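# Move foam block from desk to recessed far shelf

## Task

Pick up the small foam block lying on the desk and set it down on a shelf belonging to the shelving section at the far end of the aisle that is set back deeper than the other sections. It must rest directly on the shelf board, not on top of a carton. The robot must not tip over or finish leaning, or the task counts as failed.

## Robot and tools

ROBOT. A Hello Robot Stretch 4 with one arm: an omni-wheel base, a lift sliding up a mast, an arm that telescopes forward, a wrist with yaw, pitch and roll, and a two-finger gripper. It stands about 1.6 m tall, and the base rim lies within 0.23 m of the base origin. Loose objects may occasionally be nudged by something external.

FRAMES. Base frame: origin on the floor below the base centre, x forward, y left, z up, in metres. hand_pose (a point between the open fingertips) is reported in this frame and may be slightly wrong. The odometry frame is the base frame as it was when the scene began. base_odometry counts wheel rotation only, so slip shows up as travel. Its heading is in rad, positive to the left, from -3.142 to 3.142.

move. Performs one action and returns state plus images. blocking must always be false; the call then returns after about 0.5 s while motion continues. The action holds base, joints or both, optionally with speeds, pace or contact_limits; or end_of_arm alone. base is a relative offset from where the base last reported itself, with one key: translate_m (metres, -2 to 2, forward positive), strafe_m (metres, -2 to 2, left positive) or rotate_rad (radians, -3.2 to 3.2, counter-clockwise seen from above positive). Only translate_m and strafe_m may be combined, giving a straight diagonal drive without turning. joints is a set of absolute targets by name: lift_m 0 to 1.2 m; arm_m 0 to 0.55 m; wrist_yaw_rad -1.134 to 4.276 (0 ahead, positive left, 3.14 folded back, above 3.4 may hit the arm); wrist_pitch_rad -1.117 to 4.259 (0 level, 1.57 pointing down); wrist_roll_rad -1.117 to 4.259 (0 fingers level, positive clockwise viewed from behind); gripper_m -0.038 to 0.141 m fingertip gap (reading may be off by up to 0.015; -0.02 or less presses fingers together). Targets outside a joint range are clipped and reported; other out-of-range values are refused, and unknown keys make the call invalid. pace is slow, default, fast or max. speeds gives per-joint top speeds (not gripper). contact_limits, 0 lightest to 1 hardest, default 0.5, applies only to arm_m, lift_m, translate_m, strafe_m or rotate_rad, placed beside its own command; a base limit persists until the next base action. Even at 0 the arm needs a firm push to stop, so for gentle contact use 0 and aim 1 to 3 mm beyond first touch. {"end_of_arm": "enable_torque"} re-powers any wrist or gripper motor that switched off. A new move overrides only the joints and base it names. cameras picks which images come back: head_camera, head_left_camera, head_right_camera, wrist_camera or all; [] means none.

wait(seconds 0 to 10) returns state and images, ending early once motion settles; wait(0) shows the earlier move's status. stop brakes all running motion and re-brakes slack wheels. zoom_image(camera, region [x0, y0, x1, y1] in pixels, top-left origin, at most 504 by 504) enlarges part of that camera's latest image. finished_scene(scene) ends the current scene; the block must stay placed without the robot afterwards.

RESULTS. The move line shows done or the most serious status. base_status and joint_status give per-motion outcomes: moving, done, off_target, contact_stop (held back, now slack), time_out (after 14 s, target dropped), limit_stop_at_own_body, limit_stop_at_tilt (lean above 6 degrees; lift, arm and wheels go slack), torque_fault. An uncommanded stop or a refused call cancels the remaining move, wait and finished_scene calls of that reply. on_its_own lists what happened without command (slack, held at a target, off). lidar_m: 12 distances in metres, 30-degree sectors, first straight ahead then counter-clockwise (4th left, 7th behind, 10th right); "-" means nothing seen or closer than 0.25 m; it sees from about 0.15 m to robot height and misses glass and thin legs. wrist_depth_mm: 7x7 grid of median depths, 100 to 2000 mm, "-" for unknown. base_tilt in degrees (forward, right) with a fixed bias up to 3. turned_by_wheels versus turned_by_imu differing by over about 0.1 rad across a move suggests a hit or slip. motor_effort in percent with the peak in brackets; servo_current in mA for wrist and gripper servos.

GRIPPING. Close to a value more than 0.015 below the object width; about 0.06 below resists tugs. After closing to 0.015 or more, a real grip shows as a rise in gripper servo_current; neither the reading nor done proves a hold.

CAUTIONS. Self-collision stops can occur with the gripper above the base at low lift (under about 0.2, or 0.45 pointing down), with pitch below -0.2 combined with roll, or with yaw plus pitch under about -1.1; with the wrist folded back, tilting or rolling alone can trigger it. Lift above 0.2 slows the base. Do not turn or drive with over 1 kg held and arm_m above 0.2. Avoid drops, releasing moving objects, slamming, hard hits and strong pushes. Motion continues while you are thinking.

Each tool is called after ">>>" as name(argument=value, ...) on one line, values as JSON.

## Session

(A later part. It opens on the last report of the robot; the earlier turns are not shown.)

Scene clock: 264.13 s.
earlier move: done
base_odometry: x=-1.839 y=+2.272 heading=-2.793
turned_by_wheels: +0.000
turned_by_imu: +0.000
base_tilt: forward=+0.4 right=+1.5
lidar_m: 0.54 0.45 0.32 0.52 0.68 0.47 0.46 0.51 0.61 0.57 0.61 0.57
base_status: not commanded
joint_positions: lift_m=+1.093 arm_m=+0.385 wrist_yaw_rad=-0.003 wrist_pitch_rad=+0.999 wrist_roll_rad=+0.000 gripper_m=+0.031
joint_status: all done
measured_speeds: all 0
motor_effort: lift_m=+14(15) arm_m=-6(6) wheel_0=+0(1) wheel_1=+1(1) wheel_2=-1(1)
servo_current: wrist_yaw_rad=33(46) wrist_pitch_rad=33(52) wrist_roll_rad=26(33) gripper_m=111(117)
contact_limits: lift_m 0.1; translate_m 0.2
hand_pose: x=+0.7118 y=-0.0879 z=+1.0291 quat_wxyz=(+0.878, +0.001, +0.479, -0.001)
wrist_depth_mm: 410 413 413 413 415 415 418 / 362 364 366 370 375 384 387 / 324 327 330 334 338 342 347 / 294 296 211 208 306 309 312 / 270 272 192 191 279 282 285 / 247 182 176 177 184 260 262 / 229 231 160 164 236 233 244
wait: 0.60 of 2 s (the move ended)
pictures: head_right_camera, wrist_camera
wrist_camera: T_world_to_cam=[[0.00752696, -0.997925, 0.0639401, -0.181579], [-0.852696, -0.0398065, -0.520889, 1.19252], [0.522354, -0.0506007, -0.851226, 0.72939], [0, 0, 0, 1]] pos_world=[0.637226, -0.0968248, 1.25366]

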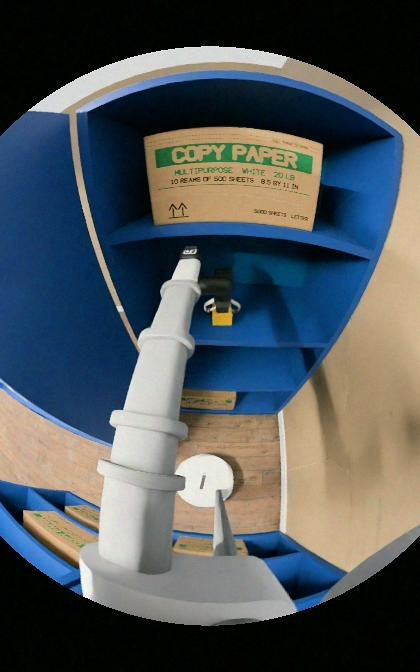

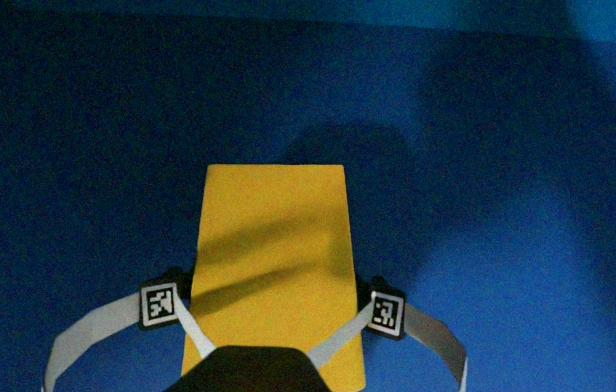

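>>> move(blocking=false, joints={"lift_m": 1.06}, contact_limits={"lift_m": 0.0}, speeds={"lift_m": 0.02}, cameras=[])

>>> wait(seconds=0.5, cameras=[])

>>> wait(seconds=0.4, cameras=[])

>>> wait(seconds=3, cameras=["wrist_camera","head_right_camera"])

Scene clock: 272.87 s.
move: moving
base_odometry: x=-1.839 y=+2.272 heading=-2.793
turned_by_wheels: +0.000
turned_by_imu: -0.001
base_tilt: forward=+0.3 right=+1.4
lidar_m: 0.53 0.42 0.33 0.54 0.67 0.50 0.47 0.50 0.61 0.58 0.62 0.56
base_status: not commanded
joint_positions: lift_m=+1.084 arm_m=+0.385 wrist_yaw_rad=-0.003 wrist_pitch_rad=+0.999 wrist_roll_rad=+0.000 gripper_m=+0.031
joint_status: lift_m moving
measured_speeds: translate_m=+0.000 strafe_m=+0.000 rotate_rad=+0.000 lift_m=-0.020 arm_m=+0.000 wrist_yaw_rad=+0.000 wrist_pitch_rad=+0.000 wrist_roll_rad=+0.000
motor_effort: lift_m=+13(14) arm_m=-6(6) wheel_0=+0(0) wheel_1=+1(1) wheel_2=-1(1)
servo_current: wrist_yaw_rad=39(46) wrist_pitch_rad=39(46) wrist_roll_rad=26(33) gripper_m=111(111)
contact_limits: lift_m 0; translate_m 0.2
hand_pose: x=+0.7118 y=-0.0879 z=+1.0195 quat_wxyz=(+0.878, +0.001, +0.479, -0.001)
wrist_depth_mm: 384 397 399 407 407 407 413 / 349 353 355 357 366 370 375 / 314 317 319 324 325 330 334 / 285 286 210 208 296 298 301 / 260 263 191 190 270 272 274 / 239 182 176 176 186 252 252 / 221 224 160 164 228 227 236

Scene clock: 273.37 s.
earlier move: moving
base_odometry: x=-1.839 y=+2.272 heading=-2.793
turned_by_wheels: +0.000
turned_by_imu: +0.000
base_tilt: forward=+0.3 right=+1.4
lidar_m: 0.54 0.42 0.32 0.53 0.67 0.49 0.46 0.50 0.61 0.56 0.61 0.56
base_status: not commanded
joint_positions: lift_m=+1.074 arm_m=+0.385 wrist_yaw_rad=-0.003 wrist_pitch_rad=+0.999 wrist_roll_rad=+0.000 gripper_m=+0.031
joint_status: lift_m moving
measured_speeds: translate_m=+0.000 strafe_m=+0.000 rotate_rad=+0.000 lift_m=-0.019 arm_m=+0.000 wrist_yaw_rad=+0.000 wrist_pitch_rad=+0.000 wrist_roll_rad=+0.000
motor_effort: lift_m=+14(14) arm_m=-6(6) wheel_0=+0(0) wheel_1=+1(1) wheel_2=-1(1)
servo_current: wrist_yaw_rad=46(46) wrist_pitch_rad=33(46) wrist_roll_rad=26(33) gripper_m=111(124)
contact_limits: lift_m 0; translate_m 0.2
hand_pose: x=+0.7118 y=-0.0879 z=+1.0095 quat_wxyz=(+0.878, +0.001, +0.479, -0.001)
wrist_depth_mm: 370 379 384 389 394 402 402 / 334 338 342 345 349 355 357 / 300 303 306 309 314 317 325 / 272 274 211 208 282 286 287 / 251 252 191 190 259 262 264 / 230 182 177 176 185 241 241 / 212 216 160 164 220 219 226
wait: 0.50 s; no rest

Scene clock: 273.77 s.
earlier move: moving
base_odometry: x=-1.839 y=+2.272 heading=-2.793
turned_by_wheels: +0.000
turned_by_imu: +0.000
base_tilt: forward=+0.2 right=+1.5
lidar_m: 0.53 0.43 0.31 0.55 0.67 0.50 0.47 0.48 0.60 0.57 0.62 0.57
base_status: not commanded
joint_positions: lift_m=+1.066 arm_m=+0.385 wrist_yaw_rad=-0.003 wrist_pitch_rad=+0.999 wrist_roll_rad=+0.000 gripper_m=+0.031
joint_status: lift_m moving
measured_speeds: translate_m=+0.000 strafe_m=+0.000 rotate_rad=+0.000 lift_m=-0.020 arm_m=+0.000 wrist_yaw_rad=+0.000 wrist_pitch_rad=+0.000 wrist_roll_rad=+0.000
motor_effort: lift_m=+9(14) arm_m=-4(6) wheel_0=+0(1) wheel_1=+1(1) wheel_2=-1(1)
servo_current: wrist_yaw_rad=39(46) wrist_pitch_rad=33(52) wrist_roll_rad=26(33) gripper_m=91(124)
contact_limits: lift_m 0; translate_m 0.2
hand_pose: x=+0.7117 y=-0.0879 z=+1.0020 quat_wxyz=(+0.878, +0.001, +0.479, -0.001)
wrist_depth_mm: 384 387 387 397 404 402 407 / 338 338 345 347 353 359 366 / 301 304 306 312 315 319 330 / 273 274 210 208 283 286 290 / 248 251 191 189 258 262 263 / 229 185 175 174 186 239 240 / 211 213 159 161 218 217 225
wait: 0.40 s; no rest

Scene clock: 274.37 s.
earlier move: contact_stop
base_odometry: x=-1.839 y=+2.272 heading=-2.793
turned_by_wheels: +0.000
turned_by_imu: +0.000
base_tilt: forward=+0.5 right=+1.3
lidar_m: 0.53 0.43 0.32 0.53 0.69 0.49 0.47 0.51 0.61 0.58 0.62 0.55
base_status: not commanded
joint_positions: lift_m=+1.066 arm_m=+0.385 wrist_yaw_rad=-0.003 wrist_pitch_rad=+0.999 wrist_roll_rad=+0.000 gripper_m=+0.031
joint_status: lift_m contact_stop (moved -0.028 of -0.033)
measured_speeds: all 0
on_its_own: lift_m is slack since a contact_stop (your +1.060 is given up)
motor_effort: lift_m=+19(19) arm_m=-4(6) wheel_0=+0(1) wheel_1=+1(1) wheel_2=-1(1)
servo_current: wrist_yaw_rad=39(46) wrist_pitch_rad=46(52) wrist_roll_rad=26(33) gripper_m=98(124)
contact_limits: lift_m 0; translate_m 0.2
hand_pose: x=+0.7116 y=-0.0879 z=+1.0015 quat_wxyz=(+0.878, +0.001, +0.479, -0.001)
wrist_depth_mm: 373 384 389 397 404 404 407 / 334 338 342 347 353 359 366 / 300 304 306 309 314 319 329 / 270 273 208 206 282 286 289 / 246 249 187 189 258 262 262 / 227 186 174 173 185 237 239 / 208 211 158 160 214 216 223
wait: 0.60 of 3 s (the move ended)
pictures: head_right_camera, wrist_camera
wrist_camera: T_world_to_cam=[[0.00752696, -0.997925, 0.0639401, -0.179813], [-0.852696, -0.0398065, -0.520889, 1.17798], [0.522354, -0.0506007, -0.851226, 0.706001], [0, 0, 0, 1]] pos_world=[0.637026, -0.0968248, 1.22606]

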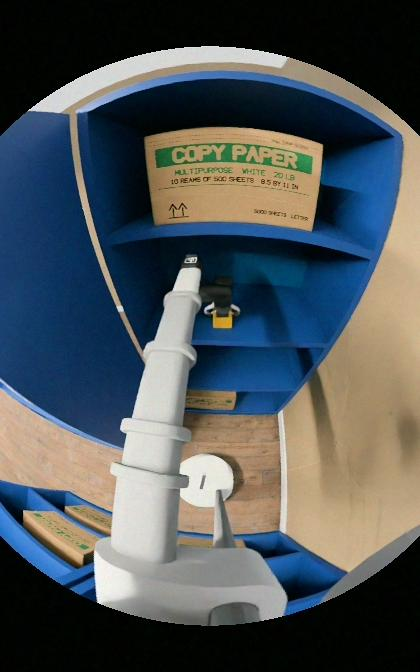

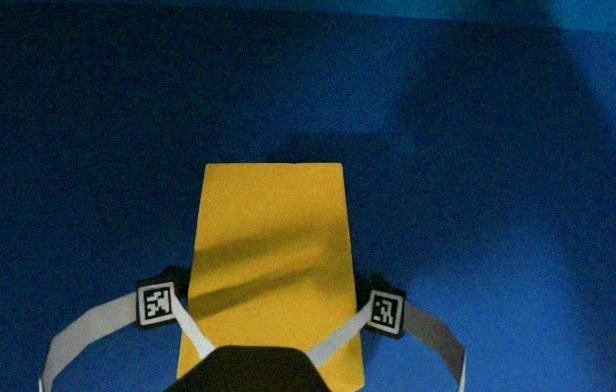

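>>> move(blocking=false, joints={"lift_m": 1.069, "gripper_m": 0.141}, pace="slow", cameras=[])

>>> wait(seconds=3, cameras=["wrist_camera"])

>>> move(blocking=false, joints={"lift_m": 1.13}, pace="slow", cameras=[])

>>> wait(seconds=2, cameras=["wrist_camera"])

>>> move(blocking=false, joints={"arm_m": 0.1}, pace="slow", cameras=[])

>>> wait(seconds=4, cameras=["wrist_camera","head_camera"])

Scene clock: 283.60 s.
move: moving
base_odometry: x=-1.839 y=+2.272 heading=-2.793
turned_by_wheels: +0.000
turned_by_imu: -0.001
base_tilt: forward=+0.4 right=+1.4
lidar_m: 0.53 0.43 0.32 0.51 0.65 0.51 0.45 0.51 0.62 0.58 0.62 0.57
base_status: not commanded
joint_positions: lift_m=+1.069 arm_m=+0.385 wrist_yaw_rad=-0.003 wrist_pitch_rad=+0.999 wrist_roll_rad=+0.000 gripper_m=+0.041
joint_status: lift_m moving; gripper_m moving
measured_speeds: translate_m=+0.000 strafe_m=+0.000 rotate_rad=+0.000 lift_m=+0.001 arm_m=+0.000 wrist_yaw_rad=+0.000 wrist_pitch_rad=+0.000 wrist_roll_rad=+0.000
motor_effort: lift_m=+21(23) arm_m=-4(4) wheel_0=+0(1) wheel_1=+1(1) wheel_2=-1(1)
servo_current: wrist_yaw_rad=46(52) wrist_pitch_rad=26(52) wrist_roll_rad=26(33) gripper_m=59(85)
contact_limits: translate_m 0.2
hand_pose: x=+0.7116 y=-0.0879 z=+1.0045 quat_wxyz=(+0.878, +0.001, +0.479, -0.001)
wrist_depth_mm: 382 387 392 399 404 402 410 / 338 340 345 349 355 362 366 / 301 306 309 312 317 322 330 / 272 276 211 209 283 289 290 / 249 252 192 190 260 262 264 / 229 188 175 176 187 240 242 / 209 214 160 163 217 221 225

Scene clock: 286.60 s.
earlier move: moving
base_odometry: x=-1.839 y=+2.272 heading=-2.793
turned_by_wheels: +0.000
turned_by_imu: -0.001
base_tilt: forward=+0.4 right=+1.5
lidar_m: 0.53 0.42 0.34 0.52 0.69 0.48 0.45 0.49 0.60 0.58 0.62 0.58
base_status: not commanded
joint_positions: lift_m=+1.069 arm_m=+0.385 wrist_yaw_rad=-0.003 wrist_pitch_rad=+0.999 wrist_roll_rad=+0.000 gripper_m=+0.124
joint_status: gripper_m moving; the others done
measured_speeds: all 0
motor_effort: lift_m=+18(23) arm_m=-4(4) wheel_0=+0(1) wheel_1=+1(1) wheel_2=-1(1)
servo_current: wrist_yaw_rad=33(52) wrist_pitch_rad=52(59) wrist_roll_rad=26(39) gripper_m=59(104)
contact_limits: translate_m 0.2
hand_pose: x=+0.7118 y=-0.0879 z=+1.0048 quat_wxyz=(+0.878, +0.001, +0.479, -0.001)
wrist_depth_mm: 382 399 402 410 404 410 415 / 345 347 353 357 366 368 377 / 307 310 314 317 322 327 332 / 277 279 215 213 290 293 297 / 252 256 196 195 265 265 268 / 231 226 179 179 195 243 245 / 216 214 165 167 220 225 228
wait: 3.00 s; no rest
wrist_camera: T_world_to_cam=[[0.00748739, -0.997925, 0.0639447, -0.180004], [-0.852347, -0.039809, -0.521459, 1.18017], [0.522923, -0.0505987, -0.850877, 0.708017], [0, 0, 0, 1]] pos_world=[0.637026, -0.0968248, 1.22936]

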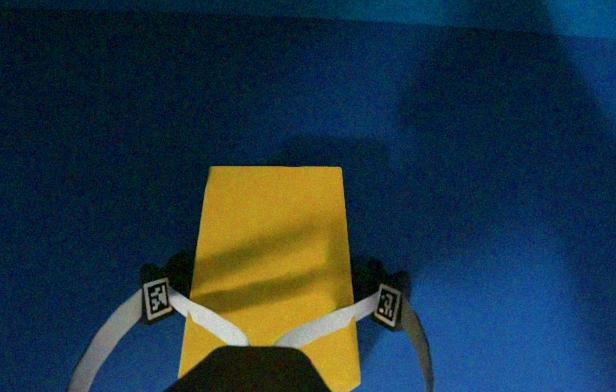

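Scene clock: 287.10 s.
move: moving
base_odometry: x=-1.839 y=+2.272 heading=-2.793
turned_by_wheels: +0.000
turned_by_imu: +0.000
base_tilt: forward=+0.4 right=+1.5
lidar_m: 0.52 0.46 0.34 0.53 0.68 0.49 0.46 0.51 0.61 0.59 0.61 0.57
base_status: not commanded
joint_positions: lift_m=+1.095 arm_m=+0.385 wrist_yaw_rad=-0.003 wrist_pitch_rad=+0.999 wrist_roll_rad=+0.000 gripper_m=+0.134
joint_status: lift_m moving; gripper_m moving
measured_speeds: translate_m=+0.000 strafe_m=+0.000 rotate_rad=+0.000 lift_m=+0.099 arm_m=+0.000 wrist_yaw_rad=+0.000 wrist_pitch_rad=+0.000 wrist_roll_rad=+0.000
motor_effort: lift_m=+27(27) arm_m=-4(4) wheel_0=+0(0) wheel_1=+1(1) wheel_2=-1(1)
servo_current: wrist_yaw_rad=26(46) wrist_pitch_rad=39(46) wrist_roll_rad=26(33) gripper_m=78(85)
contact_limits: translate_m 0.2
hand_pose: x=+0.7117 y=-0.0879 z=+1.0304 quat_wxyz=(+0.878, +0.001, +0.479, -0.001)
wrist_depth_mm: 404 407 413 413 413 415 424 / 357 362 368 370 375 382 387 / 320 324 327 332 336 342 345 / 294 296 286 229 303 309 310 / 267 270 212 210 277 281 283 / 246 200 192 194 200 258 259 / 231 227 182 182 237 238 243

Scene clock: 288.00 s.
earlier move: done
base_odometry: x=-1.839 y=+2.272 heading=-2.793
turned_by_wheels: +0.000
turned_by_imu: +0.000
base_tilt: forward=+0.3 right=+1.4
lidar_m: 0.54 0.43 0.31 0.53 0.69 0.49 0.47 0.50 0.61 0.55 0.63 0.58
base_status: not commanded
joint_positions: lift_m=+1.130 arm_m=+0.385 wrist_yaw_rad=-0.003 wrist_pitch_rad=+0.999 wrist_roll_rad=+0.000 gripper_m=+0.141
joint_status: all done
measured_speeds: all 0
motor_effort: lift_m=+24(27) arm_m=-4(4) wheel_0=+0(1) wheel_1=+1(1) wheel_2=-1(1)
servo_current: wrist_yaw_rad=33(52) wrist_pitch_rad=33(46) wrist_roll_rad=20(33) gripper_m=39(85)
contact_limits: translate_m 0.2
hand_pose: x=+0.7117 y=-0.0879 z=+1.0653 quat_wxyz=(+0.878, +0.001, +0.479, -0.001)
wrist_depth_mm: 442 442 442 436 433 424 421 / 410 415 418 424 433 439 442 / 370 373 377 379 387 389 392 / 334 338 343 345 351 353 357 / 307 310 257 255 320 322 325 / 283 204 234 232 204 296 298 / 265 264 267 - 272 274 278
wait: 0.90 of 2 s (the move ended)
wrist_camera: T_world_to_cam=[[0.00749795, -0.997925, 0.0639415, -0.183869], [-0.852463, -0.0398051, -0.521269, 1.2115], [0.522733, -0.0505994, -0.850993, 0.759682], [0, 0, 0, 1]] pos_world=[0.637026, -0.0968248, 1.28976]

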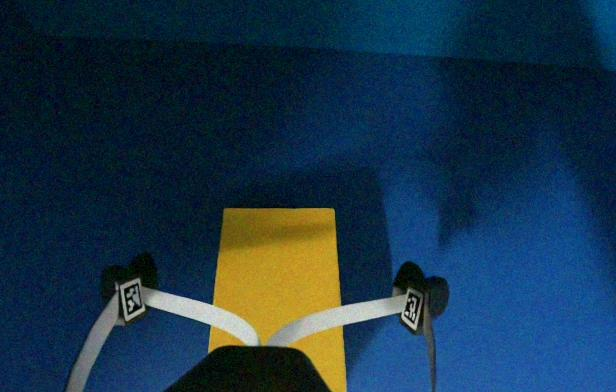

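Scene clock: 288.50 s.
move: moving
base_odometry: x=-1.839 y=+2.272 heading=-2.793
turned_by_wheels: +0.000
turned_by_imu: +0.000
base_tilt: forward=+0.4 right=+1.4
lidar_m: 0.54 0.44 0.31 0.52 0.68 0.50 0.47 0.49 0.61 0.58 0.62 0.55
base_status: not commanded
joint_positions: lift_m=+1.130 arm_m=+0.372 wrist_yaw_rad=-0.003 wrist_pitch_rad=+0.999 wrist_roll_rad=+0.000 gripper_m=+0.141
joint_status: arm_m moving
measured_speeds: translate_m=+0.000 strafe_m=+0.000 rotate_rad=+0.000 lift_m=+0.000 arm_m=-0.050 wrist_yaw_rad=+0.000 wrist_pitch_rad=+0.000 wrist_roll_rad=+0.000
motor_effort: lift_m=+24(24) arm_m=-6(9) wheel_0=+0(1) wheel_1=+1(1) wheel_2=-1(1)
servo_current: wrist_yaw_rad=39(46) wrist_pitch_rad=46(59) wrist_roll_rad=26(33) gripper_m=39(52)
contact_limits: translate_m 0.2
hand_pose: x=+0.6988 y=-0.0879 z=+1.0653 quat_wxyz=(+0.878, +0.001, +0.479, -0.001)
wrist_depth_mm: 445 449 449 449 439 436 442 / 413 415 421 424 433 436 445 / 370 373 377 382 387 389 397 / 336 338 342 274 351 353 355 / 306 310 259 255 320 324 325 / 283 205 234 232 204 297 298 / 265 264 266 - 272 273 279

Scene clock: 292.13 s.
earlier move: done
base_odometry: x=-1.839 y=+2.272 heading=-2.793
turned_by_wheels: +0.000
turned_by_imu: -0.001
base_tilt: forward=+0.3 right=+1.4
lidar_m: 0.54 0.46 0.32 0.54 0.66 0.48 0.45 0.51 0.61 0.58 0.63 0.57
base_status: not commanded
joint_positions: lift_m=+1.130 arm_m=+0.100 wrist_yaw_rad=-0.003 wrist_pitch_rad=+0.999 wrist_roll_rad=+0.000 gripper_m=+0.141
joint_status: all done
measured_speeds: all 0
motor_effort: lift_m=+24(24) arm_m=-6(10) wheel_0=+0(1) wheel_1=+1(1) wheel_2=-1(1)
servo_current: wrist_yaw_rad=33(46) wrist_pitch_rad=46(65) wrist_roll_rad=39(39) gripper_m=39(59)
contact_limits: translate_m 0.2
hand_pose: x=+0.4269 y=-0.0879 z=+1.0653 quat_wxyz=(+0.878, +0.001, +0.479, -0.001)
wrist_depth_mm: 442 455 455 384 - - - / 413 418 421 397 430 439 442 / 379 382 387 382 387 392 397 / 504 - - - - 402 394 / - - 788 - - 831 - / - 189 759 788 198 798 - / - - 1205 - 1205 1160 -
wait: 3.63 of 4 s (the move ended)
pictures: head_camera, wrist_camera
wrist_camera: T_world_to_cam=[[0.00749795, -0.997925, 0.0639415, -0.181734], [-0.852463, -0.0398051, -0.521269, 0.968717], [0.522733, -0.0505994, -0.850993, 0.908556], [0, 0, 0, 1]] pos_world=[0.352226, -0.0968248, 1.28976]

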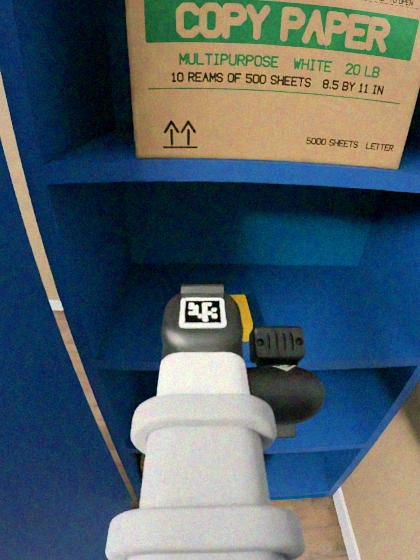

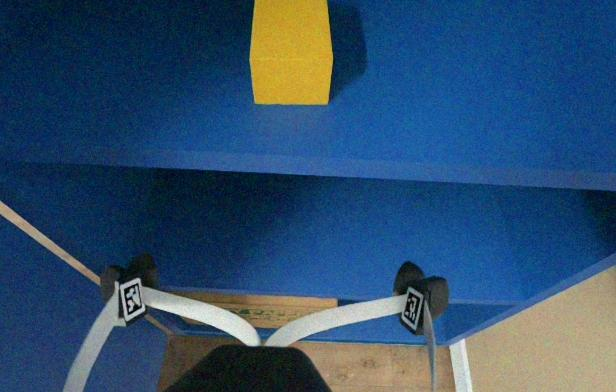

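>>> finished_scene(scene=1)

The scene is finished: the task was done.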